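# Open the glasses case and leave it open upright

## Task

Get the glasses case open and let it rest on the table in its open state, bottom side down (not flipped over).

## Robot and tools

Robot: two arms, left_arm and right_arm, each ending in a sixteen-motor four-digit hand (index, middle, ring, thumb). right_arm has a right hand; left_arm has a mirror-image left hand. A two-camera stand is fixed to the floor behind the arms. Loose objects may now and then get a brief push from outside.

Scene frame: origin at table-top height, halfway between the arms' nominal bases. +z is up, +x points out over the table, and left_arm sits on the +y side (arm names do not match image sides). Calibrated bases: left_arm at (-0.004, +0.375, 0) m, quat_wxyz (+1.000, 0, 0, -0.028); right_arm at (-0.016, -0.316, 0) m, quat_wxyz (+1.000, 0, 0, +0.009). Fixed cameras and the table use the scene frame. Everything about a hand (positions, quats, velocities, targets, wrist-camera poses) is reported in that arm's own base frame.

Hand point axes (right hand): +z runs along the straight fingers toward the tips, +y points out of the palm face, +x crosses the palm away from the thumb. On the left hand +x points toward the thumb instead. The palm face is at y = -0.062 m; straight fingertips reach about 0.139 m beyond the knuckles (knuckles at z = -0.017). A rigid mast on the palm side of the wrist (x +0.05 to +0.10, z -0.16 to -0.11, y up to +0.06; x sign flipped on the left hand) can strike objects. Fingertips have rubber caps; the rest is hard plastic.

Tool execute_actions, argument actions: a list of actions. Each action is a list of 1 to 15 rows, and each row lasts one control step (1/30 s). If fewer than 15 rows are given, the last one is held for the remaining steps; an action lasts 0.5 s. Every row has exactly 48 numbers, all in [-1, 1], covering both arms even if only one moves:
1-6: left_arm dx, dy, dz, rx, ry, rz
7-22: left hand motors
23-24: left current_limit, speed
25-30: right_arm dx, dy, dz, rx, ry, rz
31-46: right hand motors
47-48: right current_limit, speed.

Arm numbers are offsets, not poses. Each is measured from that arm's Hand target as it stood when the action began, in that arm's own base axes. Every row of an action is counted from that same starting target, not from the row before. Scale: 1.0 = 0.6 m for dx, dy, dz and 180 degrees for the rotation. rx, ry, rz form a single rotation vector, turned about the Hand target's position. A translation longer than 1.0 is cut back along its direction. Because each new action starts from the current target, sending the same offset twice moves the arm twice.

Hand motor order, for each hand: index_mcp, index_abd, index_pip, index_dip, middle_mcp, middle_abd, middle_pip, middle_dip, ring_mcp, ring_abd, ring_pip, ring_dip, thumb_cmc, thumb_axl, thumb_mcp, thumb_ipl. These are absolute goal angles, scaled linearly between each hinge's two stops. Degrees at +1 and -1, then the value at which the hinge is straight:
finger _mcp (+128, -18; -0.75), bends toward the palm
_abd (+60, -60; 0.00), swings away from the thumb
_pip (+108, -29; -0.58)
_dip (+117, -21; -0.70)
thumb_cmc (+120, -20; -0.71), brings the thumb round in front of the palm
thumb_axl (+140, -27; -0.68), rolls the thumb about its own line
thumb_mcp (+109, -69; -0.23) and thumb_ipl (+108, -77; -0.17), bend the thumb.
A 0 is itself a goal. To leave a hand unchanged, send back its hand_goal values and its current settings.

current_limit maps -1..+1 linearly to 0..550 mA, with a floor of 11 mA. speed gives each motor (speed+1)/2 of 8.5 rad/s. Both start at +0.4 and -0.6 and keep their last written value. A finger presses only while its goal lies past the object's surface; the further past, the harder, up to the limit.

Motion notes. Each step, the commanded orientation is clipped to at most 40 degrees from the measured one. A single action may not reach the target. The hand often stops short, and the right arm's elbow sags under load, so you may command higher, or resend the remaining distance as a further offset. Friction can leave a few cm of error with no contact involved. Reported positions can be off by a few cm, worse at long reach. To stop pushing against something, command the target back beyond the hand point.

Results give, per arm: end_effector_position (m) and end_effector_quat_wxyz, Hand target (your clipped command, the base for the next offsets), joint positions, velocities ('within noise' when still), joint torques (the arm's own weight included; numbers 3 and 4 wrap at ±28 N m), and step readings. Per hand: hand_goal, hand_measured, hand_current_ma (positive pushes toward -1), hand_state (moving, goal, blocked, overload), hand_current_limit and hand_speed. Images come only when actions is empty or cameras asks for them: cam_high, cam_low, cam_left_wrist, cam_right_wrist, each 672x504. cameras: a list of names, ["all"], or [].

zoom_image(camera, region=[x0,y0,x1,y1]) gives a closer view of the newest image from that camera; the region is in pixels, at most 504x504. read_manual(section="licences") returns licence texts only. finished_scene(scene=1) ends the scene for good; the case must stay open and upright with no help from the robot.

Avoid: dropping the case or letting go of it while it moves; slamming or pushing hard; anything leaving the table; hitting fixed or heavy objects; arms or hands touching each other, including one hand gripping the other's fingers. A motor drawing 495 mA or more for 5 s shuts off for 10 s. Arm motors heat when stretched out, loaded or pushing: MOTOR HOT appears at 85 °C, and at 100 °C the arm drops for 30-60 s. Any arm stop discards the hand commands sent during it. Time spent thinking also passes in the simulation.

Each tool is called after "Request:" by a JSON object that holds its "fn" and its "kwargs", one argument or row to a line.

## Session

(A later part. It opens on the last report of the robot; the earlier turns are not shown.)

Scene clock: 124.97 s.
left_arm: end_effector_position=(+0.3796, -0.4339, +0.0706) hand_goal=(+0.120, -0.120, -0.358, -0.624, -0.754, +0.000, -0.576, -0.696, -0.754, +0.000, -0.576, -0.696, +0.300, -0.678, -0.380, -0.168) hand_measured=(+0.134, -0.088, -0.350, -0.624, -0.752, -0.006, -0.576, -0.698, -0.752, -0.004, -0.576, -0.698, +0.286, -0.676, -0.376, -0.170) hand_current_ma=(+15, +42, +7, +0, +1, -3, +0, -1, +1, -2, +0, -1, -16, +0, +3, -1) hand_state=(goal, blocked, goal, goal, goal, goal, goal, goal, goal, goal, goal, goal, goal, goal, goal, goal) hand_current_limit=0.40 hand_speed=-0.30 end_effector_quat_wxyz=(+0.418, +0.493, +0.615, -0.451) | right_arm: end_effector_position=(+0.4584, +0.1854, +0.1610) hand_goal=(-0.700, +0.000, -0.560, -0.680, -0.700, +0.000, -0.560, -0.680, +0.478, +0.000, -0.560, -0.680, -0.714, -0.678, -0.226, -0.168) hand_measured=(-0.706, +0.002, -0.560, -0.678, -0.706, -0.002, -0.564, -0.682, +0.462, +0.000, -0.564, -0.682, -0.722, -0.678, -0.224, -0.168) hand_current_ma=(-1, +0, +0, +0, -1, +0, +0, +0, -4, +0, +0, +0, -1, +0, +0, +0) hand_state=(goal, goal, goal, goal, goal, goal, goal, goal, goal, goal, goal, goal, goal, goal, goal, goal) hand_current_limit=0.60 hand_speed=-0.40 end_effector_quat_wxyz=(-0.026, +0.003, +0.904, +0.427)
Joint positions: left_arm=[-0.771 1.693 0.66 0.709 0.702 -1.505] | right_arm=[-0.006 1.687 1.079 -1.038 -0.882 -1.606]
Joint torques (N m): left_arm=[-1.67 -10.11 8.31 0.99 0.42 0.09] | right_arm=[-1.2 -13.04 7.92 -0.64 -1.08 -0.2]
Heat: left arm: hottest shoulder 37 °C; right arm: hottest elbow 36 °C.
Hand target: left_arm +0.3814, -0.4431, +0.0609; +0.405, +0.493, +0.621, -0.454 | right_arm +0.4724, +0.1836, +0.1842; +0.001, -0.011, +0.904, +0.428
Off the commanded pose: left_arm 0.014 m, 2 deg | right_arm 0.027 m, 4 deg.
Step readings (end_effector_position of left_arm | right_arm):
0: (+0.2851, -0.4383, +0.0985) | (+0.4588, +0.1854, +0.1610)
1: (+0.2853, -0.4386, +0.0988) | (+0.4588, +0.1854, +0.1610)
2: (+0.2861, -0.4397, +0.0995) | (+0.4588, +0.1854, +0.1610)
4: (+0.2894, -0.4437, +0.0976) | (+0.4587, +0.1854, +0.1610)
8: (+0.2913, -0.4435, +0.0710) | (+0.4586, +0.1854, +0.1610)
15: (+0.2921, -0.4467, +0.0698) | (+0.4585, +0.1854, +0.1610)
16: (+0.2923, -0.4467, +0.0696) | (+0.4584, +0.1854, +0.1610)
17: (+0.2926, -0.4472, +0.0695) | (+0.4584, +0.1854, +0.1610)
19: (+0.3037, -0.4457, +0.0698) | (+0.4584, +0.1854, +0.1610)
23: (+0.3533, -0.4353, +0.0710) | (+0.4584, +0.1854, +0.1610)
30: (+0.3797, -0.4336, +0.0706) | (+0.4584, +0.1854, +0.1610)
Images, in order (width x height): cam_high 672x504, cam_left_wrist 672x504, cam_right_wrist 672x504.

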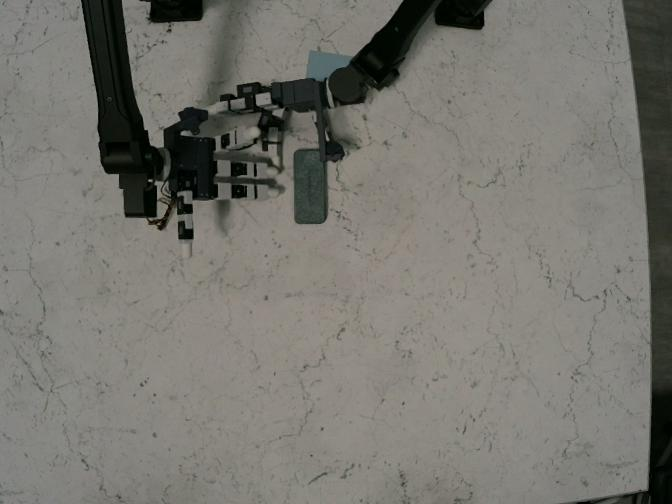

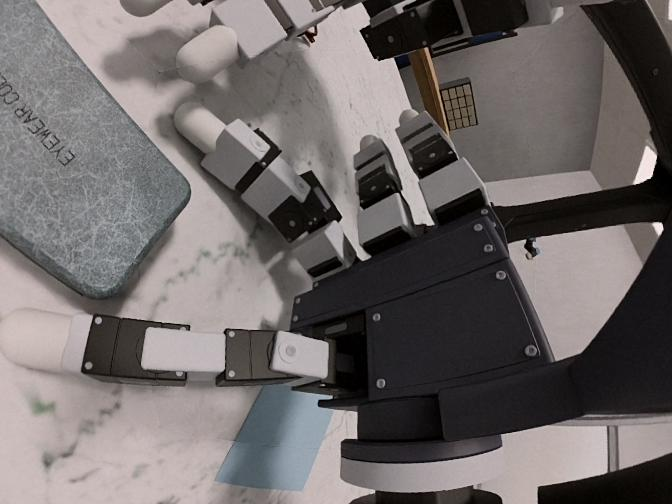

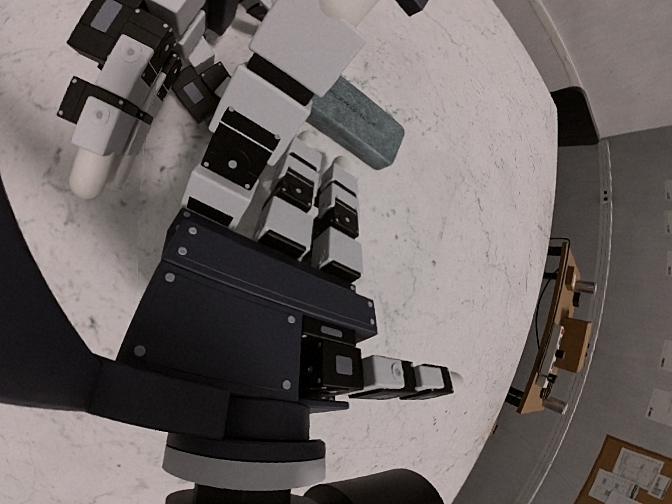

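Request:
{"fn": "execute_actions", "kwargs": {
  "actions": [
    [[0,0.0,0,0,0,0,0.12,-0.12,-0.358,-0.623,-0.754,0,-0.576,-0.696,-0.754,0,-0.576,-0.696,0.3,-0.678,-0.38,-0.168,0.4,-0.3,0.03,-0.05,0.0,0,0,0,-0.70,0,-0.56,-0.68,-0.70,0,-0.56,-0.68,0.478,0,-0.56,-0.68,-0.714,-0.678,-0.226,-0.168,0.6,-0.4]],
    [[0.02,0.012,0,0,0,0,0.25,-0.12,-0.3,-0.58,-0.754,0,-0.576,-0.696,-0.754,0,-0.576,-0.696,0.3,-0.678,-0.24,-0.12,0.3,-0.7,0.0,0.0,0.0,0,0,0,-0.70,0,-0.56,-0.68,-0.70,0,-0.56,-0.68,0.478,0,-0.56,-0.68,-0.714,-0.678,-0.226,-0.168,0.6,-0.4]],
    [[0,0,0,0,0,0,0.42,-0.12,-0.22,-0.5,-0.754,0,-0.576,-0.696,-0.754,0,-0.576,-0.696,0.30,-0.678,-0.1,-0.05,0.5,-0.8,0.0,0.0,0.0,0,0,0,-0.70,0,-0.56,-0.68,-0.70,0,-0.56,-0.68,0.478,0,-0.56,-0.68,-0.714,-0.678,-0.226,-0.168,0.6,-0.4]]
  ],
  "cameras": ["cam_high", "cam_left_wrist", "cam_right_wrist"]
}}

Request:
{"fn": "zoom_image", "kwargs": {
  "camera": "cam_high",
  "region": [220, 60, 380, 240]
}}

Request:
{"fn": "zoom_image", "kwargs": {
  "camera": "cam_left_wrist",
  "region": [0, 80, 240, 360]
}}

Scene clock: 126.93 s.
left_arm: end_effector_position=(+0.3805, -0.4356, +0.0676) hand_goal=(+0.420, -0.120, -0.220, -0.500, -0.754, +0.000, -0.576, -0.696, -0.754, +0.000, -0.576, -0.696, +0.300, -0.678, -0.100, -0.050) hand_measured=(+0.236, -0.090, -0.306, -0.566, -0.752, -0.006, -0.576, -0.698, -0.752, -0.004, -0.576, -0.698, +0.286, -0.676, -0.258, -0.086) hand_current_ma=(-413, +38, -216, -151, +1, -3, +0, -1, +1, -2, +0, -1, -17, +2, -412, -92) hand_state=(blocked, blocked, blocked, blocked, goal, goal, goal, goal, goal, goal, goal, goal, goal, goal, blocked, blocked) hand_current_limit=0.50 hand_speed=-0.80 end_effector_quat_wxyz=(+0.410, +0.500, +0.611, -0.457) | right_arm: end_effector_position=(+0.4776, +0.1541, +0.1771) hand_goal=(-0.700, +0.000, -0.560, -0.680, -0.700, +0.000, -0.560, -0.680, +0.478, +0.000, -0.560, -0.680, -0.714, -0.678, -0.226, -0.168) hand_measured=(-0.706, +0.002, -0.560, -0.678, -0.706, -0.002, -0.564, -0.682, +0.464, +0.000, -0.564, -0.682, -0.722, -0.678, -0.224, -0.168) hand_current_ma=(-1, +0, +0, +0, -1, +0, +0, +0, -4, +0, +0, +0, -1, +0, +0, +0) hand_state=(goal, goal, goal, goal, goal, goal, goal, goal, goal, goal, goal, goal, goal, goal, goal, goal) hand_current_limit=0.60 hand_speed=-0.40 end_effector_quat_wxyz=(-0.008, -0.002, +0.903, +0.429)
Joint positions: left_arm=[-0.762 1.702 0.671 0.691 0.735 -1.492] | right_arm=[-0.074 1.713 1.159 -1.133 -0.881 -1.705]
Joint torques (N m): left_arm=[0.44 -10.58 8.31 1.03 0.35 0.11] | right_arm=[-0.73 -10.99 7.92 -0.72 -0.97 -0.2]
Heat: left arm: hottest shoulder 37 °C; right arm: hottest elbow 36 °C.
Hand target: left_arm +0.3934, -0.4359, +0.0609; +0.405, +0.494, +0.621, -0.454 | right_arm +0.4903, +0.1537, +0.1841; +0.002, -0.011, +0.904, +0.428
Off the commanded pose: left_arm 0.015 m, 2 deg | right_arm 0.015 m, 2 deg.
Step readings (end_effector_position of left_arm | right_arm):
0: (+0.3796, -0.4339, +0.0707) | (+0.4584, +0.1854, +0.1610)
1: (+0.3796, -0.4339, +0.0707) | (+0.4584, +0.1855, +0.1613)
2: (+0.3796, -0.4339, +0.0707) | (+0.4587, +0.1841, +0.1625)
4: (+0.3796, -0.4339, +0.0707) | (+0.4607, +0.1803, +0.1675)
8: (+0.3796, -0.4339, +0.0706) | (+0.4733, +0.1642, +0.1792)
15: (+0.3796, -0.4339, +0.0706) | (+0.4791, +0.1539, +0.1801)
16: (+0.3793, -0.4342, +0.0707) | (+0.4788, +0.1539, +0.1793)
17: (+0.3787, -0.4349, +0.0704) | (+0.4785, +0.1539, +0.1785)
19: (+0.3780, -0.4359, +0.0684) | (+0.4783, +0.1540, +0.1773)
23: (+0.3791, -0.4361, +0.0672) | (+0.4779, +0.1540, +0.1770)
30: (+0.3797, -0.4360, +0.0674) | (+0.4776, +0.1541, +0.1771)
31: (+0.3797, -0.4360, +0.0673) | (+0.4776, +0.1541, +0.1771)
32: (+0.3797, -0.4360, +0.0673) | (+0.4776, +0.1541, +0.1771)
34: (+0.3802, -0.4355, +0.0674) | (+0.4776, +0.1541, +0.1771)
38: (+0.3805, -0.4356, +0.0676) | (+0.4776, +0.1541, +0.1771)
45: (+0.3805, -0.4356, +0.0676) | (+0.4776, +0.1541, +0.1771)
Images, in order (width x height): cam_high 672x504, cam_left_wrist 672x504, cam_right_wrist 672x504.

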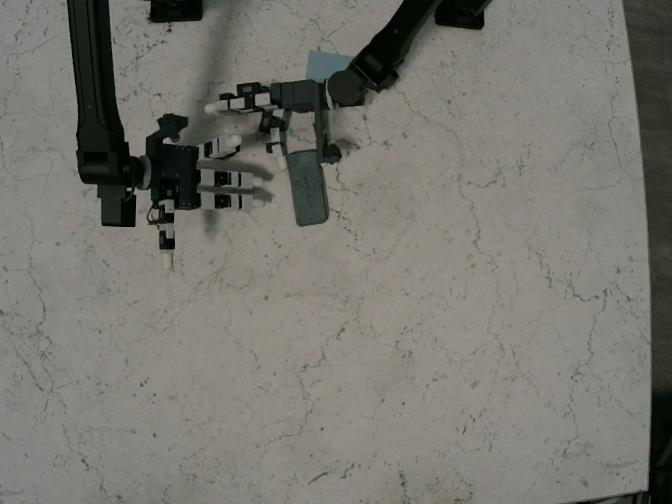

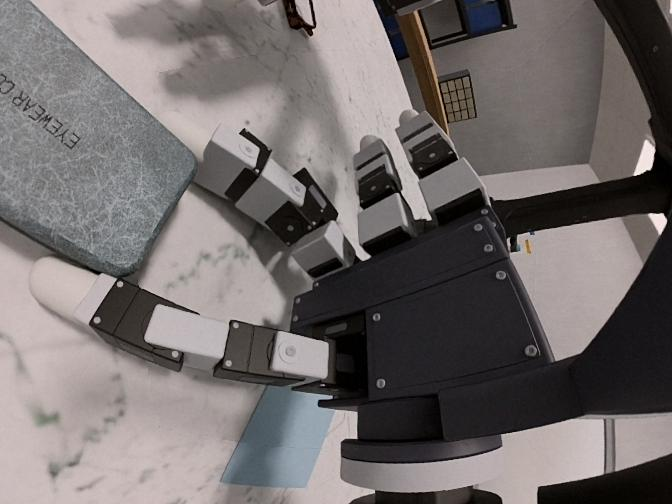

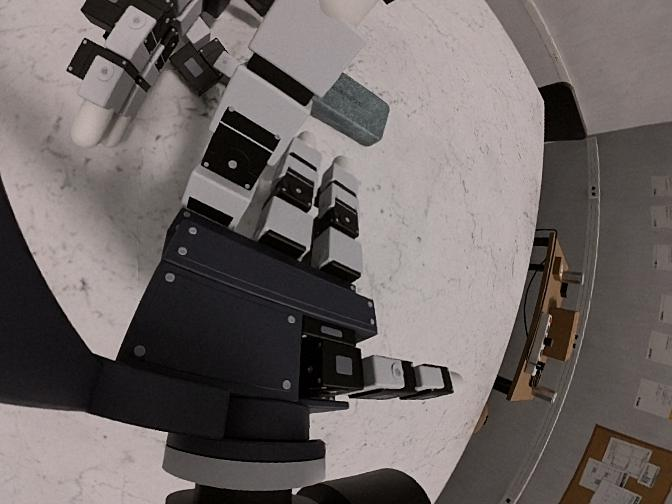

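Scaled by 2.800 from the camera's 672x504 image, which has a finer 960x720 frame.

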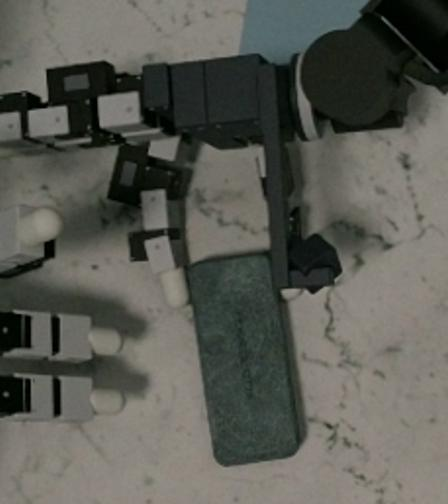

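Scaled by 1.800 from the camera's 672x504 image, which has a finer 960x720 frame.

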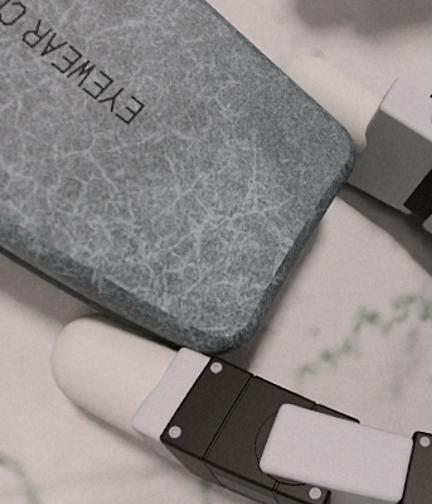

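Request:
{"fn": "execute_actions", "kwargs": {
  "actions": [
    [[0,0,0,0,0,0,0.42,-0.12,-0.22,-0.5,-0.754,0,-0.576,-0.696,-0.754,0,-0.576,-0.696,0.30,-0.678,-0.1,-0.05,0.5,-0.8,-0.02,0.03,-0.055,0,0,0.039,-0.70,0,-0.56,-0.68,-0.70,0,-0.56,-0.68,0.478,0,-0.56,-0.68,-0.714,-0.678,-0.226,-0.168,0.6,-0.4]],
    [[0,0,0,0,0,0,0.42,-0.12,-0.22,-0.5,-0.754,0,-0.576,-0.696,-0.754,0,-0.576,-0.696,0.30,-0.678,-0.1,-0.05,0.5,-0.8,0.0,0.05,0.0,0,0,0,-0.70,0,-0.56,-0.68,-0.70,0,-0.56,-0.68,0.478,0,-0.56,-0.68,-0.714,-0.678,-0.226,-0.168,0.6,-0.4]]
  ],
  "cameras": ["cam_high", "cam_right_wrist"]
}}

Request:
{"fn": "zoom_image", "kwargs": {
  "camera": "cam_high",
  "region": [220, 60, 380, 240]
}}

Request:
{"fn": "zoom_image", "kwargs": {
  "camera": "cam_right_wrist",
  "region": [260, 60, 440, 200]
}}

Scene clock: 128.67 s.
left_arm: end_effector_position=(+0.3805, -0.4356, +0.0676) hand_goal=(+0.420, -0.120, -0.220, -0.500, -0.754, +0.000, -0.576, -0.696, -0.754, +0.000, -0.576, -0.696, +0.300, -0.678, -0.100, -0.050) hand_measured=(+0.236, -0.090, -0.306, -0.566, -0.752, -0.006, -0.576, -0.698, -0.752, -0.004, -0.576, -0.698, +0.286, -0.676, -0.258, -0.086) hand_current_ma=(-413, +38, -216, -151, +1, -3, +0, -1, +1, -2, +0, -1, -17, +2, -412, -92) hand_state=(blocked, blocked, blocked, blocked, goal, goal, goal, goal, goal, goal, goal, goal, goal, goal, blocked, blocked) hand_current_limit=0.50 hand_speed=-0.80 end_effector_quat_wxyz=(+0.410, +0.500, +0.611, -0.457) | right_arm: end_effector_position=(+0.4651, +0.2010, +0.1393) hand_goal=(-0.700, +0.000, -0.560, -0.680, -0.700, +0.000, -0.560, -0.680, +0.478, +0.000, -0.560, -0.680, -0.714, -0.678, -0.226, -0.168) hand_measured=(-0.706, +0.002, -0.560, -0.678, -0.706, -0.002, -0.564, -0.682, +0.464, +0.000, -0.564, -0.682, -0.722, -0.678, -0.224, -0.168) hand_current_ma=(-1, +0, +0, +0, -1, +0, +0, +0, -3, +0, +0, +0, -1, +0, +0, +0) hand_state=(goal, goal, goal, goal, goal, goal, goal, goal, goal, goal, goal, goal, goal, goal, goal, goal) hand_current_limit=0.60 hand_speed=-0.40 end_effector_quat_wxyz=(-0.044, -0.061, +0.901, +0.428)
Joint positions: left_arm=[-0.762 1.702 0.671 0.691 0.735 -1.492] | right_arm=[0.026 1.808 1.174 -1.112 -0.876 -1.763]
Joint torques (N m): left_arm=[0.56 -10.58 8.31 1.01 0.36 0.11] | right_arm=[-0.97 -13.57 6.75 -0.16 -1.08 0]
Heat: left arm: hottest shoulder 37 °C; right arm: hottest elbow 36 °C.
Hand target: left_arm +0.3934, -0.4359, +0.0609; +0.405, +0.494, +0.621, -0.454 | right_arm +0.4783, +0.2017, +0.1511; -0.025, -0.067, +0.902, +0.427
Off the commanded pose: left_arm 0.015 m, 2 deg | right_arm 0.018 m, 2 deg.
Step readings (end_effector_position of left_arm | right_arm):
0: (+0.3805, -0.4356, +0.0676) | (+0.4776, +0.1541, +0.1771)
1: (+0.3805, -0.4356, +0.0676) | (+0.4774, +0.1541, +0.1770)
2: (+0.3805, -0.4356, +0.0676) | (+0.4769, +0.1544, +0.1763)
4: (+0.3805, -0.4356, +0.0676) | (+0.4758, +0.1564, +0.1715)
8: (+0.3805, -0.4356, +0.0676) | (+0.4724, +0.1622, +0.1526)
15: (+0.3805, -0.4356, +0.0676) | (+0.4659, +0.1689, +0.1394)
16: (+0.3805, -0.4356, +0.0676) | (+0.4660, +0.1691, +0.1398)
17: (+0.3805, -0.4356, +0.0676) | (+0.4660, +0.1709, +0.1402)
19: (+0.3805, -0.4356, +0.0676) | (+0.4669, +0.1746, +0.1401)
23: (+0.3805, -0.4356, +0.0676) | (+0.4656, +0.1900, +0.1399)
30: (+0.3805, -0.4356, +0.0676) | (+0.4642, +0.2010, +0.1395)
Images, in order (width x height): cam_high 672x504, cam_right_wrist 672x504.

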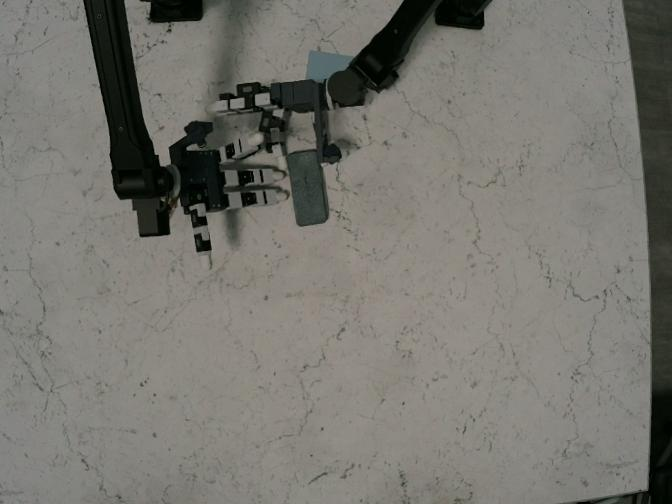

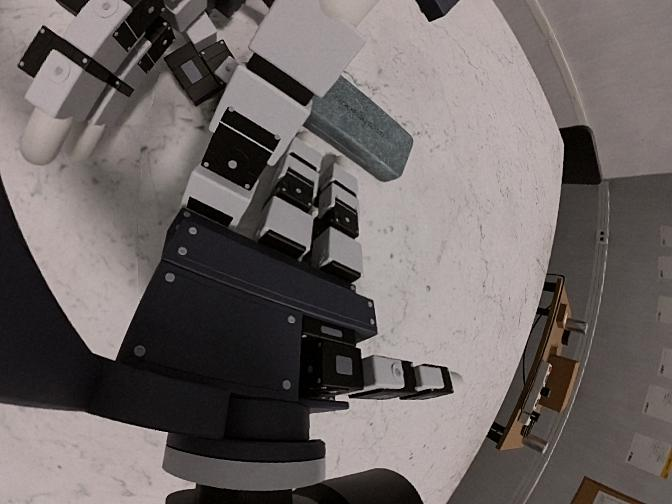

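Scaled by 2.800 from the camera's 672x504 image, which has a finer 960x720 frame.

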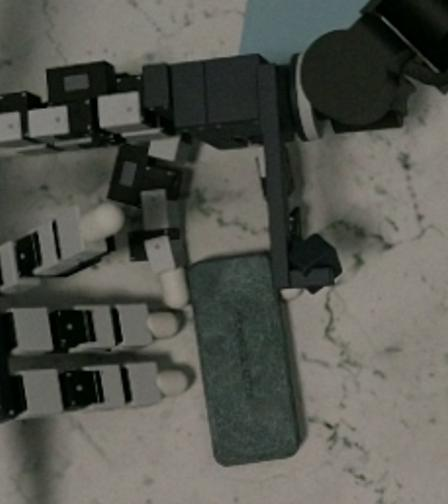

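Scaled by 2.800 from the camera's 672x504 image, which has a finer 960x720 frame.

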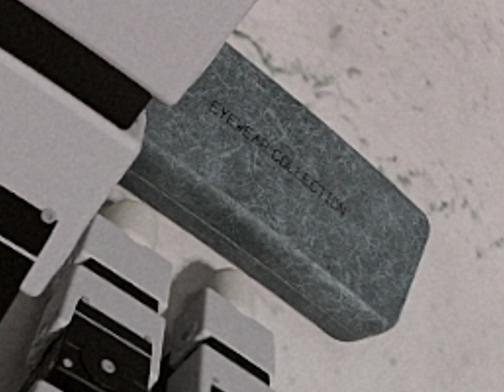

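Request:
{"fn": "execute_actions", "kwargs": {
  "actions": [
    [[0,0,0,0,0,0,0.42,-0.12,-0.22,-0.5,-0.754,0,-0.576,-0.696,-0.754,0,-0.576,-0.696,0.30,-0.678,-0.1,-0.05,0.5,-0.8,0.01,0.0,0.022,0,0,0,-0.72,0,-0.57,-0.69,-0.72,0,-0.57,-0.69,0.478,0,-0.56,-0.68,-0.714,-0.678,-0.226,-0.168,0.6,-0.4]],
    [[0,0,0,0,0,0,0.42,-0.12,-0.22,-0.5,-0.754,0,-0.576,-0.696,-0.754,0,-0.576,-0.696,0.30,-0.678,-0.1,-0.05,0.6,-0.8,0.0,0.025,0.003,0,0,0,-0.72,0,-0.57,-0.69,-0.72,0,-0.57,-0.69,0.478,0,-0.56,-0.68,-0.714,-0.678,-0.226,-0.168,0.6,-0.4]]
  ],
  "cameras": ["cam_high", "cam_right_wrist"]
}}

Request:
{"fn": "zoom_image", "kwargs": {
  "camera": "cam_high",
  "region": [220, 60, 380, 240]
}}

Request:
{"fn": "zoom_image", "kwargs": {
  "camera": "cam_right_wrist",
  "region": [260, 60, 440, 200]
}}

Scene clock: 130.23 s.
left_arm: end_effector_position=(+0.3805, -0.4356, +0.0676) hand_goal=(+0.420, -0.120, -0.220, -0.500, -0.754, +0.000, -0.576, -0.696, -0.754, +0.000, -0.576, -0.696, +0.300, -0.678, -0.100, -0.050) hand_measured=(+0.236, -0.090, -0.306, -0.566, -0.752, -0.006, -0.576, -0.698, -0.752, -0.004, -0.576, -0.698, +0.286, -0.676, -0.258, -0.086) hand_current_ma=(-440, +38, -216, -151, +1, -3, +0, -1, +1, -2, +0, -1, -17, +2, -440, -92) hand_state=(blocked, blocked, blocked, blocked, goal, goal, goal, goal, goal, goal, goal, goal, goal, goal, blocked, blocked) hand_current_limit=0.60 hand_speed=-0.80 end_effector_quat_wxyz=(+0.410, +0.500, +0.611, -0.457) | right_arm: end_effector_position=(+0.4711, +0.2122, +0.1453) hand_goal=(-0.720, +0.000, -0.570, -0.690, -0.720, +0.000, -0.570, -0.690, +0.478, +0.000, -0.560, -0.680, -0.714, -0.678, -0.226, -0.168) hand_measured=(-0.726, +0.002, -0.570, -0.688, -0.726, -0.002, -0.570, -0.688, +0.464, +0.000, -0.564, -0.682, -0.722, -0.678, -0.224, -0.168) hand_current_ma=(+0, +0, +0, +0, -1, +0, +0, +0, -3, +0, +0, +0, -1, +0, +0, +0) hand_state=(goal, goal, goal, goal, goal, goal, goal, goal, goal, goal, goal, goal, goal, goal, goal, goal) hand_current_limit=0.60 hand_speed=-0.40 end_effector_quat_wxyz=(-0.051, -0.054, +0.901, +0.427)
Joint positions: left_arm=[-0.762 1.702 0.671 0.691 0.735 -1.492] | right_arm=[0.049 1.808 1.196 -1.117 -0.878 -1.716]
Joint torques (N m): left_arm=[0.62 -10.64 8.32 0.99 0.36 0.11] | right_arm=[-0.32 -14.92 7.21 -0.08 -1.12 -0.01]
Heat: left arm: hottest shoulder 37 °C; right arm: hottest elbow 36 °C.
Hand target: left_arm +0.3934, -0.4359, +0.0609; +0.405, +0.494, +0.621, -0.454 | right_arm +0.4844, +0.2166, +0.1661; -0.025, -0.067, +0.901, +0.427
Off the commanded pose: left_arm 0.015 m, 2 deg | right_arm 0.025 m, 3 deg.
Step readings (end_effector_position of left_arm | right_arm):
0: (+0.3805, -0.4356, +0.0676) | (+0.4651, +0.2010, +0.1393)
1: (+0.3805, -0.4356, +0.0676) | (+0.4651, +0.2010, +0.1393)
2: (+0.3805, -0.4356, +0.0676) | (+0.4651, +0.2010, +0.1393)
4: (+0.3805, -0.4356, +0.0676) | (+0.4654, +0.2010, +0.1399)
8: (+0.3805, -0.4356, +0.0676) | (+0.4687, +0.2011, +0.1438)
15: (+0.3805, -0.4356, +0.0676) | (+0.4705, +0.2011, +0.1459)
16: (+0.3805, -0.4356, +0.0676) | (+0.4705, +0.2011, +0.1459)
17: (+0.3805, -0.4356, +0.0676) | (+0.4708, +0.2011, +0.1458)
19: (+0.3805, -0.4356, +0.0676) | (+0.4713, +0.2019, +0.1457)
23: (+0.3805, -0.4356, +0.0676) | (+0.4712, +0.2071, +0.1456)
30: (+0.3805, -0.4356, +0.0676) | (+0.4706, +0.2122, +0.1454)
Images, in order (width x height): cam_high 672x504, cam_right_wrist 672x504.

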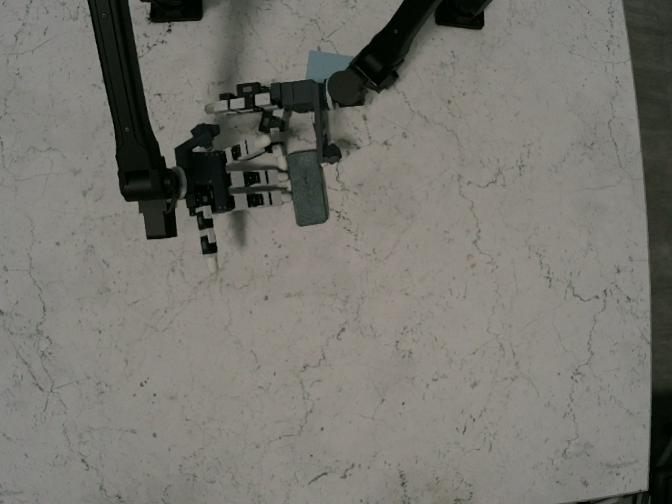

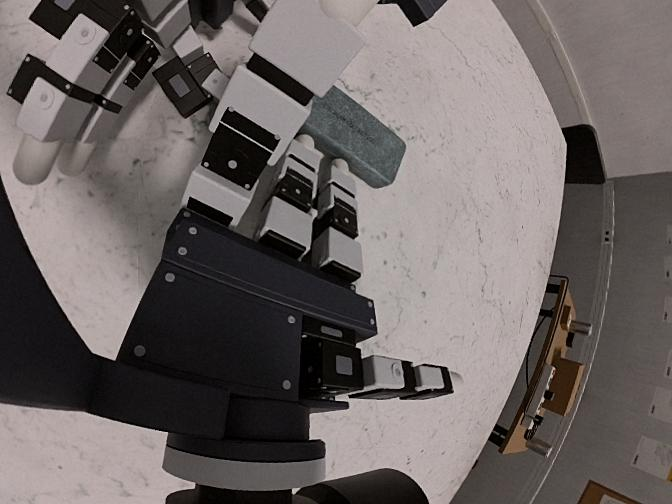

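Scaled by 2.800 from the camera's 672x504 image, which has a finer 960x720 frame.

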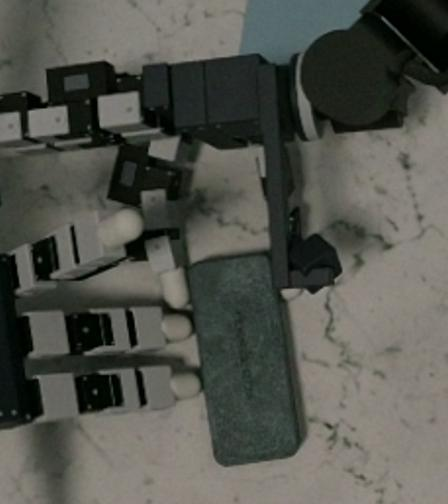

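Scaled by 2.800 from the camera's 672x504 image, which has a finer 960x720 frame.

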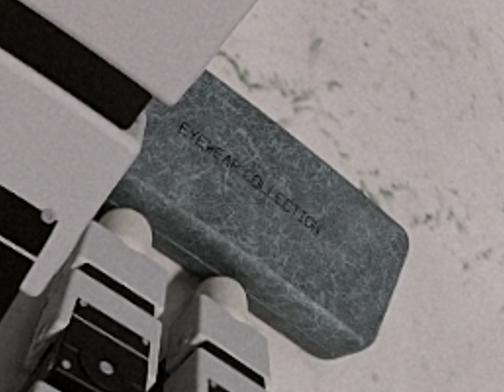

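Request:
{"fn": "execute_actions", "kwargs": {
  "actions": [
    [[0,0,0,0,0,0,0.42,-0.12,-0.22,-0.5,-0.754,0,-0.576,-0.696,-0.754,0,-0.576,-0.696,0.30,-0.678,-0.1,-0.05,0.6,-0.8,-0.003,0.018,0.006,0,0,0,-0.72,0,-0.57,-0.69,-0.72,0,-0.57,-0.69,0.478,0,-0.56,-0.68,-0.714,-0.678,-0.226,-0.168,0.6,-0.4]]
  ],
  "cameras": ["cam_right_wrist"]
}}

Request:
{"fn": "zoom_image", "kwargs": {
  "camera": "cam_right_wrist",
  "region": [260, 60, 440, 200]
}}

Scene clock: 131.13 s.
left_arm: end_effector_position=(+0.3811, -0.4350, +0.0676) hand_goal=(+0.420, -0.120, -0.220, -0.500, -0.754, +0.000, -0.576, -0.696, -0.754, +0.000, -0.576, -0.696, +0.300, -0.678, -0.100, -0.050) hand_measured=(+0.236, -0.090, -0.306, -0.566, -0.752, -0.006, -0.576, -0.698, -0.752, -0.004, -0.576, -0.698, +0.284, -0.674, -0.258, -0.084) hand_current_ma=(-440, +38, -216, -151, +1, -3, +0, -1, +1, -2, +0, -1, -18, +2, -440, -85) hand_state=(blocked, blocked, blocked, blocked, goal, goal, goal, goal, goal, goal, goal, goal, goal, goal, blocked, blocked) hand_current_limit=0.60 hand_speed=-0.80 end_effector_quat_wxyz=(+0.410, +0.500, +0.611, -0.457) | right_arm: end_effector_position=(+0.4734, +0.2180, +0.1471) hand_goal=(-0.720, +0.000, -0.570, -0.690, -0.720, +0.000, -0.570, -0.690, +0.478, +0.000, -0.560, -0.680, -0.714, -0.678, -0.226, -0.168) hand_measured=(-0.732, +0.004, -0.574, -0.690, -0.734, +0.000, -0.574, -0.690, +0.464, +0.000, -0.564, -0.682, -0.722, -0.678, -0.224, -0.168) hand_current_ma=(-3, +0, +0, +0, -3, +0, +0, +0, -3, +0, +0, +0, -1, +0, +0, +0) hand_state=(goal, goal, goal, goal, goal, goal, goal, goal, goal, goal, goal, goal, goal, goal, goal, goal) hand_current_limit=0.60 hand_speed=-0.40 end_effector_quat_wxyz=(-0.051, -0.049, +0.902, +0.426)
Joint positions: left_arm=[-0.76 1.702 0.671 0.691 0.735 -1.492] | right_arm=[0.061 1.803 1.196 -1.099 -0.88 -1.682]
Joint torques (N m): left_arm=[0.32 -10.58 8.31 1.02 0.36 0.11] | right_arm=[0.5 -15.56 6.86 0.06 -1.16 -0.02]
Heat: left arm: hottest shoulder 36 °C; right arm: hottest elbow 36 °C.
Hand target: left_arm +0.3936, -0.4358, +0.0609; +0.405, +0.493, +0.621, -0.454 | right_arm +0.4826, +0.2274, +0.1699; -0.024, -0.067, +0.901, +0.427
Off the commanded pose: left_arm 0.014 m, 1 deg | right_arm 0.026 m, 4 deg.
Step readings (end_effector_position of left_arm | right_arm):
0: (+0.3805, -0.4356, +0.0676) | (+0.4711, +0.2122, +0.1453)
1: (+0.3805, -0.4356, +0.0676) | (+0.4711, +0.2122, +0.1453)
2: (+0.3805, -0.4356, +0.0676) | (+0.4713, +0.2127, +0.1452)
4: (+0.3805, -0.4356, +0.0676) | (+0.4719, +0.2144, +0.1453)
8: (+0.3810, -0.4351, +0.0676) | (+0.4726, +0.2171, +0.1463)
15: (+0.3811, -0.4350, +0.0676) | (+0.4732, +0.2180, +0.1472)
Images, in order (width x height): cam_right_wrist 672x504.

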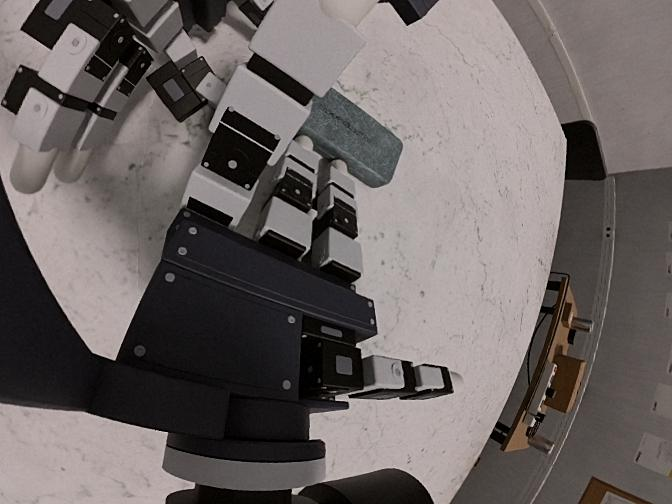

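Scaled by 2.800 from the camera's 672x504 image, which has a finer 960x720 frame.

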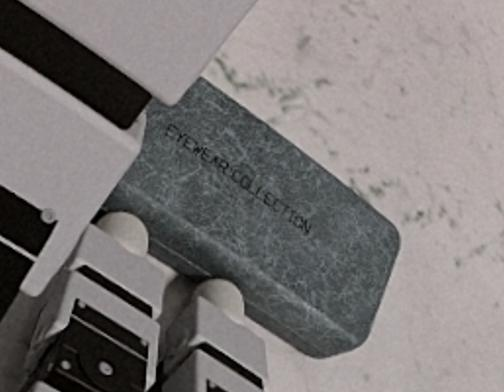

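Request:
{"fn": "execute_actions", "kwargs": {
  "actions": [
    [[0,0,0,0,0,0,0.44,-0.12,-0.21,-0.49,-0.754,0,-0.576,-0.696,-0.754,0,-0.576,-0.696,0.30,-0.678,-0.08,-0.045,0.7,-0.8,-0.003,0.012,0.004,0,0,0,-0.62,0,-0.53,-0.67,-0.62,0,-0.53,-0.67,0.478,0,-0.56,-0.68,-0.714,-0.678,-0.226,-0.168,0.7,-0.9]]
  ],
  "cameras": ["cam_right_wrist"]
}}

Request:
{"fn": "zoom_image", "kwargs": {
  "camera": "cam_right_wrist",
  "region": [260, 60, 440, 200]
}}

Scene clock: 133.73 s.
left_arm: end_effector_position=(+0.3827, -0.4337, +0.0677) hand_goal=(+0.440, -0.120, -0.210, -0.490, -0.754, +0.000, -0.576, -0.696, -0.754, +0.000, -0.576, -0.696, +0.300, -0.678, -0.080, -0.046) hand_measured=(+0.236, -0.086, -0.306, -0.566, -0.752, -0.006, -0.576, -0.698, -0.752, -0.004, -0.576, -0.698, +0.282, -0.674, -0.256, -0.082) hand_current_ma=(-467, +46, -254, -186, +1, -3, +0, -1, +1, -2, +0, -1, -22, +3, -468, -90) hand_state=(blocked, blocked, blocked, blocked, goal, goal, goal, goal, goal, goal, goal, goal, goal, goal, blocked, blocked) hand_current_limit=0.70 hand_speed=-0.80 end_effector_quat_wxyz=(+0.411, +0.499, +0.612, -0.455) | right_arm: end_effector_position=(+0.4763, +0.2207, +0.1450) hand_goal=(-0.620, +0.000, -0.530, -0.670, -0.620, +0.000, -0.530, -0.670, +0.478, +0.000, -0.560, -0.680, -0.714, -0.678, -0.226, -0.168) hand_measured=(-0.700, +0.000, -0.560, -0.682, -0.710, -0.002, -0.562, -0.682, +0.464, +0.000, -0.564, -0.682, -0.722, -0.678, -0.224, -0.168) hand_current_ma=(-105, +0, -13, -2, -137, +0, -16, -3, -3, +0, +0, +0, -1, +0, +0, +0) hand_state=(blocked, goal, blocked, goal, blocked, goal, blocked, goal, goal, goal, goal, goal, goal, goal, goal, goal) hand_current_limit=0.70 hand_speed=-0.90 end_effector_quat_wxyz=(-0.049, -0.044, +0.905, +0.420)
Joint positions: left_arm=[-0.757 1.702 0.671 0.691 0.735 -1.491] | right_arm=[0.068 1.801 1.196 -1.081 -0.867 -1.653]
Joint torques (N m): left_arm=[0.03 -10.58 8.31 1.01 0.37 0.1] | right_arm=[1.26 -16.09 6.5 -0.08 -1.7 -0.06]
Heat: left arm: hottest shoulder 36 °C; right arm: hottest elbow 36 °C.
Hand target: left_arm +0.3935, -0.4359, +0.0609; +0.405, +0.494, +0.621, -0.454 | right_arm +0.4808, +0.2347, +0.1723; -0.025, -0.067, +0.901, +0.427
Off the commanded pose: left_arm 0.013 m, 1 deg | right_arm 0.031 m, 4 deg.
Step readings (end_effector_position of left_arm | right_arm):
0: (+0.3811, -0.4350, +0.0676) | (+0.4735, +0.2180, +0.1471)
1: (+0.3811, -0.4350, +0.0676) | (+0.4734, +0.2182, +0.1471)
2: (+0.3811, -0.4350, +0.0676) | (+0.4736, +0.2184, +0.1472)
4: (+0.3816, -0.4346, +0.0676) | (+0.4741, +0.2190, +0.1466)
8: (+0.3826, -0.4337, +0.0677) | (+0.4751, +0.2205, +0.1459)
15: (+0.3827, -0.4337, +0.0677) | (+0.4761, +0.2207, +0.1450)
Images, in order (width x height): cam_right_wrist 672x504.

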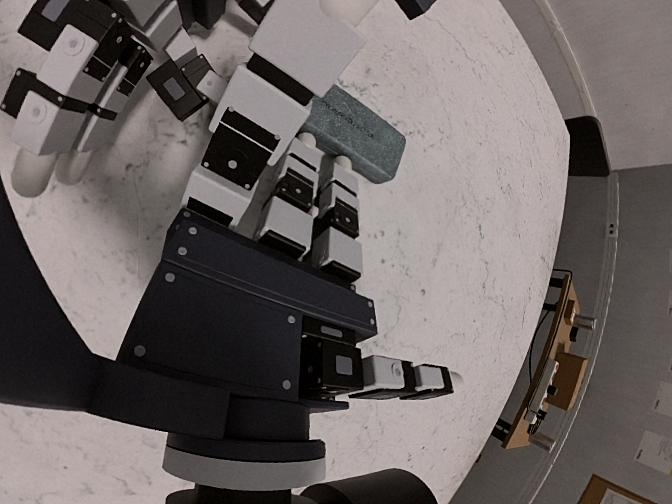

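Scaled by 2.800 from the camera's 672x504 image, which has a finer 960x720 frame.

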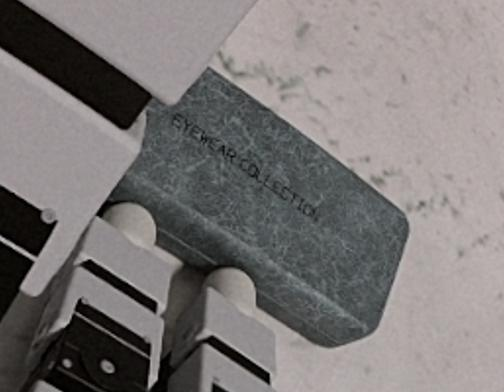

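Request:
{"fn": "execute_actions", "kwargs": {
  "actions": [
    [[0,0,0,0,0,0,0.44,-0.12,-0.21,-0.49,-0.754,0,-0.576,-0.696,-0.754,0,-0.576,-0.696,0.30,-0.678,-0.08,-0.045,0.7,-0.8,-0.003,0.0,0.006,0,0,0,-0.54,0,-0.49,-0.63,-0.54,0,-0.49,-0.63,0.478,0,-0.56,-0.68,-0.714,-0.678,-0.226,-0.168,0.76,-0.9]]
  ],
  "cameras": ["cam_right_wrist"]
}}

Request:
{"fn": "zoom_image", "kwargs": {
  "camera": "cam_right_wrist",
  "region": [260, 60, 440, 200]
}}

Scene clock: 134.63 s.
left_arm: end_effector_position=(+0.3832, -0.4334, +0.0679) hand_goal=(+0.440, -0.120, -0.210, -0.490, -0.754, +0.000, -0.576, -0.696, -0.754, +0.000, -0.576, -0.696, +0.300, -0.678, -0.080, -0.046) hand_measured=(+0.236, -0.072, -0.306, -0.566, -0.752, -0.006, -0.576, -0.698, -0.752, -0.004, -0.576, -0.698, +0.278, -0.674, -0.256, -0.076) hand_current_ma=(-468, +75, -254, -181, +1, -3, +0, -1, +1, -2, +0, -1, -31, +3, -467, -70) hand_state=(blocked, blocked, blocked, blocked, goal, goal, goal, goal, goal, goal, goal, goal, blocked, goal, blocked, blocked) hand_current_limit=0.70 hand_speed=-0.80 end_effector_quat_wxyz=(+0.413, +0.499, +0.612, -0.454) | right_arm: end_effector_position=(+0.4764, +0.2200, +0.1426) hand_goal=(-0.540, +0.000, -0.490, -0.630, -0.540, +0.000, -0.490, -0.630, +0.478, +0.000, -0.560, -0.680, -0.714, -0.678, -0.226, -0.168) hand_measured=(-0.660, +0.000, -0.550, -0.662, -0.676, -0.004, -0.560, -0.668, +0.464, +0.000, -0.564, -0.682, -0.722, -0.678, -0.224, -0.168) hand_current_ma=(-236, +0, -53, -17, -306, +0, -71, -22, -3, +0, +0, +0, -1, +0, +0, +0) hand_state=(blocked, goal, blocked, blocked, blocked, goal, blocked, blocked, goal, goal, goal, goal, goal, goal, goal, goal) hand_current_limit=0.76 hand_speed=-0.90 end_effector_quat_wxyz=(-0.050, -0.042, +0.908, +0.414)
Joint positions: left_arm=[-0.757 1.702 0.671 0.691 0.732 -1.488] | right_arm=[0.068 1.801 1.196 -1.081 -0.854 -1.649]
Joint torques (N m): left_arm=[0.09 -10.52 8.36 1.02 0.46 0.08] | right_arm=[1.2 -16.67 6.38 -0.28 -2.22 -0.1]
Heat: left arm: hottest shoulder 36 °C; right arm: hottest elbow 36 °C.
Hand target: left_arm +0.3935, -0.4359, +0.0609; +0.405, +0.493, +0.621, -0.454 | right_arm +0.4789, +0.2347, +0.1759; -0.025, -0.067, +0.902, +0.427
Off the commanded pose: left_arm 0.013 m, 1 deg | right_arm 0.036 m, 4 deg.
Step readings (end_effector_position of left_arm | right_arm):
0: (+0.3827, -0.4337, +0.0677) | (+0.4763, +0.2207, +0.1450)
1: (+0.3827, -0.4337, +0.0677) | (+0.4763, +0.2207, +0.1449)
2: (+0.3828, -0.4336, +0.0677) | (+0.4763, +0.2206, +0.1447)
4: (+0.3829, -0.4336, +0.0678) | (+0.4763, +0.2204, +0.1441)
8: (+0.3832, -0.4334, +0.0679) | (+0.4763, +0.2201, +0.1428)
15: (+0.3832, -0.4334, +0.0679) | (+0.4764, +0.2200, +0.1426)
Images, in order (width x height): cam_right_wrist 672x504.

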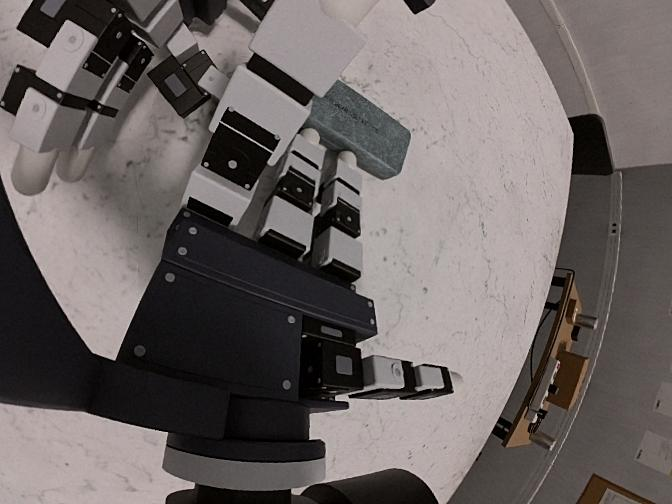

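Scaled by 2.800 from the camera's 672x504 image, which has a finer 960x720 frame.

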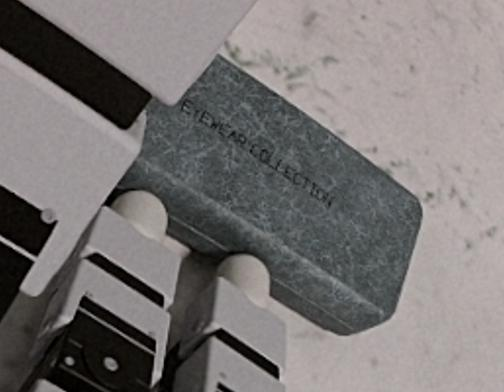

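Request:
{"fn": "execute_actions", "kwargs": {
  "actions": [
    [[0,0,-0.01,0,0,0,0.44,-0.3,-0.21,-0.49,-0.754,0,-0.576,-0.696,-0.754,0,-0.576,-0.696,0.30,-0.678,-0.08,-0.045,0.7,-0.8,0,0.0,0.0,0,0,0,-0.54,0,-0.49,-0.63,-0.54,0,-0.49,-0.63,0.478,0,-0.56,-0.68,-0.714,-0.678,-0.226,-0.168,0.76,-0.9],[0,0,-0.01,0,0,0,0.44,-0.3,-0.21,-0.49,-0.754,0,-0.576,-0.696,-0.754,0,-0.576,-0.696,0.30,-0.678,-0.08,-0.045,0.7,-0.8,0,0.0,0.006,0,0,0,-0.44,0,-0.46,-0.6,-0.44,0,-0.46,-0.6,0.478,0,-0.56,-0.68,-0.714,-0.678,-0.226,-0.168,0.76,-0.9]]
  ],
  "cameras": ["cam_right_wrist", "cam_left_wrist"]
}}

Request:
{"fn": "zoom_image", "kwargs": {
  "camera": "cam_right_wrist",
  "region": [260, 60, 440, 200]
}}

Scene clock: 135.67 s.
left_arm: end_effector_position=(+0.3861, -0.4318, +0.0688) hand_goal=(+0.440, -0.300, -0.210, -0.490, -0.754, +0.000, -0.576, -0.696, -0.754, +0.000, -0.576, -0.696, +0.300, -0.678, -0.080, -0.046) hand_measured=(+0.236, -0.100, -0.306, -0.564, -0.752, -0.006, -0.576, -0.698, -0.752, -0.004, -0.576, -0.698, +0.264, -0.672, -0.256, -0.076) hand_current_ma=(-468, +467, -254, -179, +1, -3, +0, -1, +1, -2, +0, -1, -62, +6, -467, -70) hand_state=(blocked, blocked, blocked, blocked, goal, goal, goal, goal, goal, goal, goal, goal, blocked, goal, blocked, blocked) hand_current_limit=0.70 hand_speed=-0.80 end_effector_quat_wxyz=(+0.417, +0.501, +0.611, -0.449) | right_arm: end_effector_position=(+0.4771, +0.2191, +0.1412) hand_goal=(-0.440, +0.000, -0.460, -0.600, -0.440, +0.000, -0.460, -0.600, +0.478, +0.000, -0.560, -0.680, -0.714, -0.678, -0.226, -0.168) hand_measured=(-0.588, -0.012, -0.538, -0.642, -0.618, -0.020, -0.554, -0.650, +0.464, +0.000, -0.564, -0.682, -0.722, -0.678, -0.224, -0.168) hand_current_ma=(-357, -2, -89, -26, -484, -4, -129, -38, -3, +0, +0, +0, -1, +0, +0, +0) hand_state=(blocked, goal, blocked, blocked, blocked, goal, blocked, blocked, goal, goal, goal, goal, goal, goal, goal, goal) hand_current_limit=0.76 hand_speed=-0.90 end_effector_quat_wxyz=(-0.051, -0.039, +0.910, +0.409)
Joint positions: left_arm=[-0.753 1.702 0.671 0.691 0.727 -1.476] | right_arm=[0.067 1.799 1.196 -1.081 -0.843 -1.64]
Joint torques (N m): left_arm=[-0.21 -9.47 8.13 1.7 0.66 -0.03] | right_arm=[1.2 -16.91 6.61 -0.57 -2.64 -0.2]
Heat: left arm: hottest shoulder 36 °C; right arm: hottest elbow 36 °C.
Hand target: left_arm +0.3934, -0.4359, +0.0549; +0.405, +0.494, +0.621, -0.454 | right_arm +0.4790, +0.2346, +0.1793; -0.025, -0.066, +0.902, +0.427
Off the commanded pose: left_arm 0.016 m, 2 deg | right_arm 0.041 m, 5 deg.
Step readings (end_effector_position of left_arm | right_arm):
0: (+0.3832, -0.4334, +0.0679) | (+0.4764, +0.2200, +0.1426)
1: (+0.3832, -0.4334, +0.0679) | (+0.4764, +0.2200, +0.1426)
2: (+0.3833, -0.4334, +0.0679) | (+0.4764, +0.2200, +0.1426)
4: (+0.3837, -0.4333, +0.0680) | (+0.4764, +0.2199, +0.1419)
8: (+0.3850, -0.4324, +0.0685) | (+0.4766, +0.2197, +0.1415)
15: (+0.3860, -0.4318, +0.0687) | (+0.4770, +0.2191, +0.1413)
Images, in order (width x height): cam_left_wrist 672x504, cam_right_wrist 672x504.

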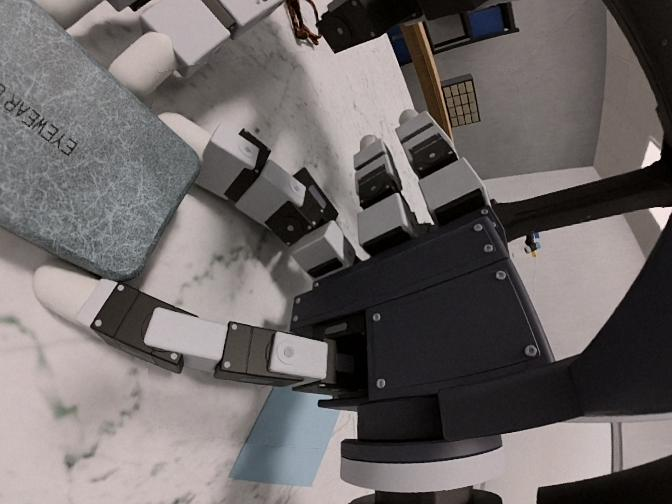

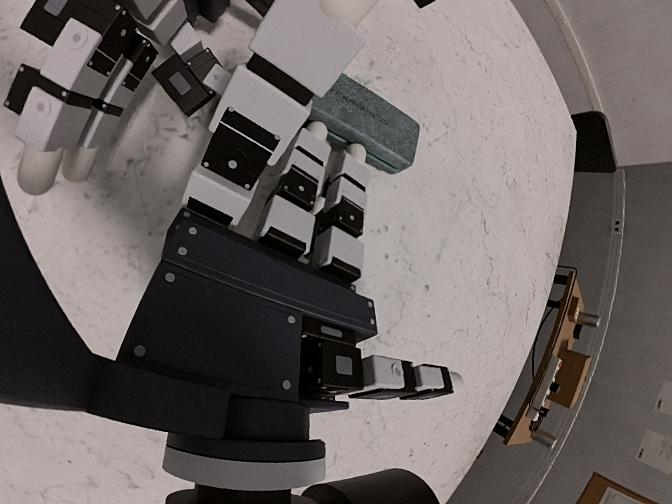

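Scaled by 2.800 from the camera's 672x504 image, which has a finer 960x720 frame.

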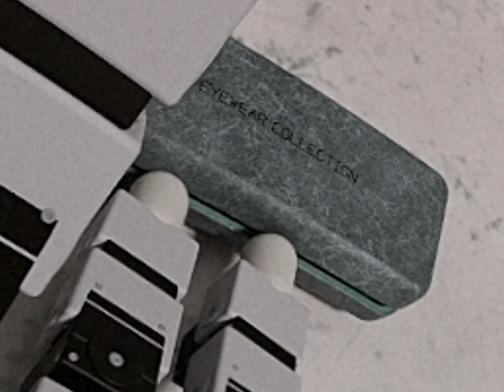

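Request:
{"fn": "execute_actions", "kwargs": {
  "actions": [
    [[0,0,0,0,0,0,0.44,-0.3,-0.21,-0.49,-0.754,0,-0.576,-0.696,-0.754,0,-0.576,-0.696,0.30,-0.678,-0.08,-0.045,0.7,-0.8,0,0.0,0.008,0,0,0,-0.38,0,-0.44,-0.58,-0.40,0,-0.44,-0.58,0.478,0,-0.56,-0.68,-0.714,-0.678,-0.226,-0.168,0.77,-0.9]]
  ],
  "cameras": ["cam_right_wrist"]
}}

Request:
{"fn": "zoom_image", "kwargs": {
  "camera": "cam_right_wrist",
  "region": [260, 60, 440, 200]
}}

Scene clock: 136.90 s.
left_arm: end_effector_position=(+0.3879, -0.4325, +0.0700) hand_goal=(+0.440, -0.300, -0.210, -0.490, -0.754, +0.000, -0.576, -0.696, -0.754, +0.000, -0.576, -0.696, +0.300, -0.678, -0.080, -0.046) hand_measured=(+0.236, -0.154, -0.308, -0.564, -0.752, -0.006, -0.576, -0.698, -0.752, -0.004, -0.576, -0.698, +0.258, -0.672, -0.256, -0.078) hand_current_ma=(-468, +395, -262, -179, +1, -3, +0, -1, +1, -2, +0, -1, -79, +5, -468, -81) hand_state=(blocked, blocked, blocked, blocked, goal, goal, goal, goal, goal, goal, goal, goal, blocked, goal, blocked, blocked) hand_current_limit=0.70 hand_speed=-0.80 end_effector_quat_wxyz=(+0.420, +0.503, +0.609, -0.448) | right_arm: end_effector_position=(+0.4716, +0.2308, +0.1611) hand_goal=(-0.380, +0.000, -0.440, -0.580, -0.400, +0.000, -0.440, -0.580, +0.478, +0.000, -0.560, -0.680, -0.714, -0.678, -0.226, -0.168) hand_measured=(-0.402, -0.004, -0.448, -0.584, -0.424, -0.004, -0.448, -0.584, +0.464, +0.000, -0.564, -0.682, -0.722, -0.678, -0.224, -0.168) hand_current_ma=(-8, +0, -1, +0, -10, +0, -1, +0, -3, +0, +0, +0, -1, +0, +0, +0) hand_state=(blocked, goal, goal, goal, blocked, goal, goal, goal, goal, goal, goal, goal, goal, goal, goal, goal) hand_current_limit=0.77 hand_speed=-0.90 end_effector_quat_wxyz=(-0.046, -0.051, +0.902, +0.426)
Joint positions: left_arm=[-0.752 1.704 0.675 0.693 0.728 -1.47] | right_arm=[0.088 1.772 1.196 -1.088 -0.881 -1.639]
Joint torques (N m): left_arm=[-0.38 -9.52 7.8 1.66 0.6 -0.07] | right_arm=[-0.85 -14.97 7.08 -0.66 -1.15 -0.19]
Heat: left arm: hottest shoulder 36 °C; right arm: hottest elbow 36 °C.
Hand target: left_arm +0.3934, -0.4358, +0.0548; +0.405, +0.494, +0.621, -0.454 | right_arm +0.4790, +0.2347, +0.1842; -0.025, -0.067, +0.901, +0.427
Off the commanded pose: left_arm 0.016 m, 3 deg | right_arm 0.025 m, 3 deg.
Step readings (end_effector_position of left_arm | right_arm):
0: (+0.3861, -0.4318, +0.0688) | (+0.4771, +0.2191, +0.1412)
1: (+0.3861, -0.4317, +0.0687) | (+0.4771, +0.2191, +0.1412)
2: (+0.3862, -0.4317, +0.0688) | (+0.4771, +0.2191, +0.1412)
4: (+0.3868, -0.4313, +0.0689) | (+0.4773, +0.2186, +0.1414)
8: (+0.3873, -0.4311, +0.0693) | (+0.4774, +0.2183, +0.1430)
15: (+0.3873, -0.4312, +0.0695) | (+0.4773, +0.2189, +0.1484)
Images, in order (width x height): cam_right_wrist 672x504.

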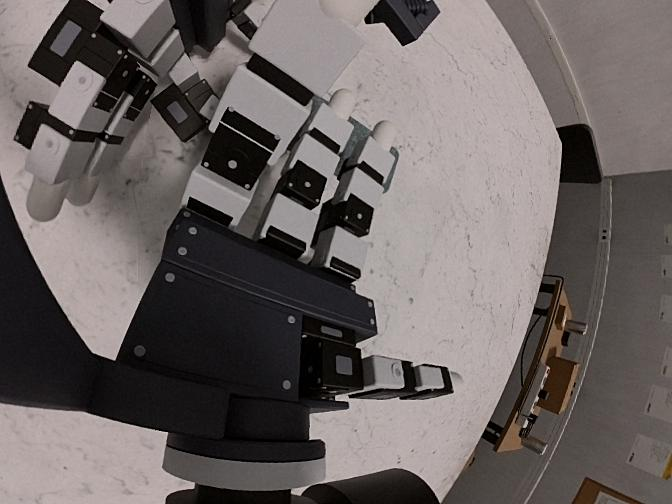

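Scaled by 2.800 from the camera's 672x504 image, which has a finer 960x720 frame.

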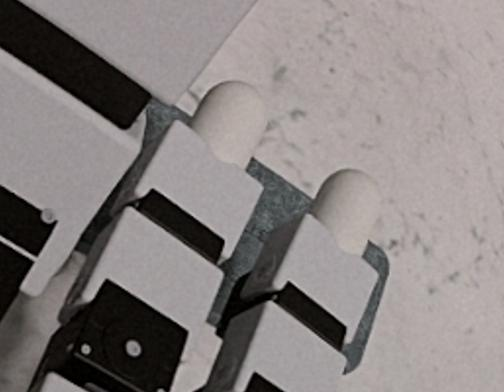

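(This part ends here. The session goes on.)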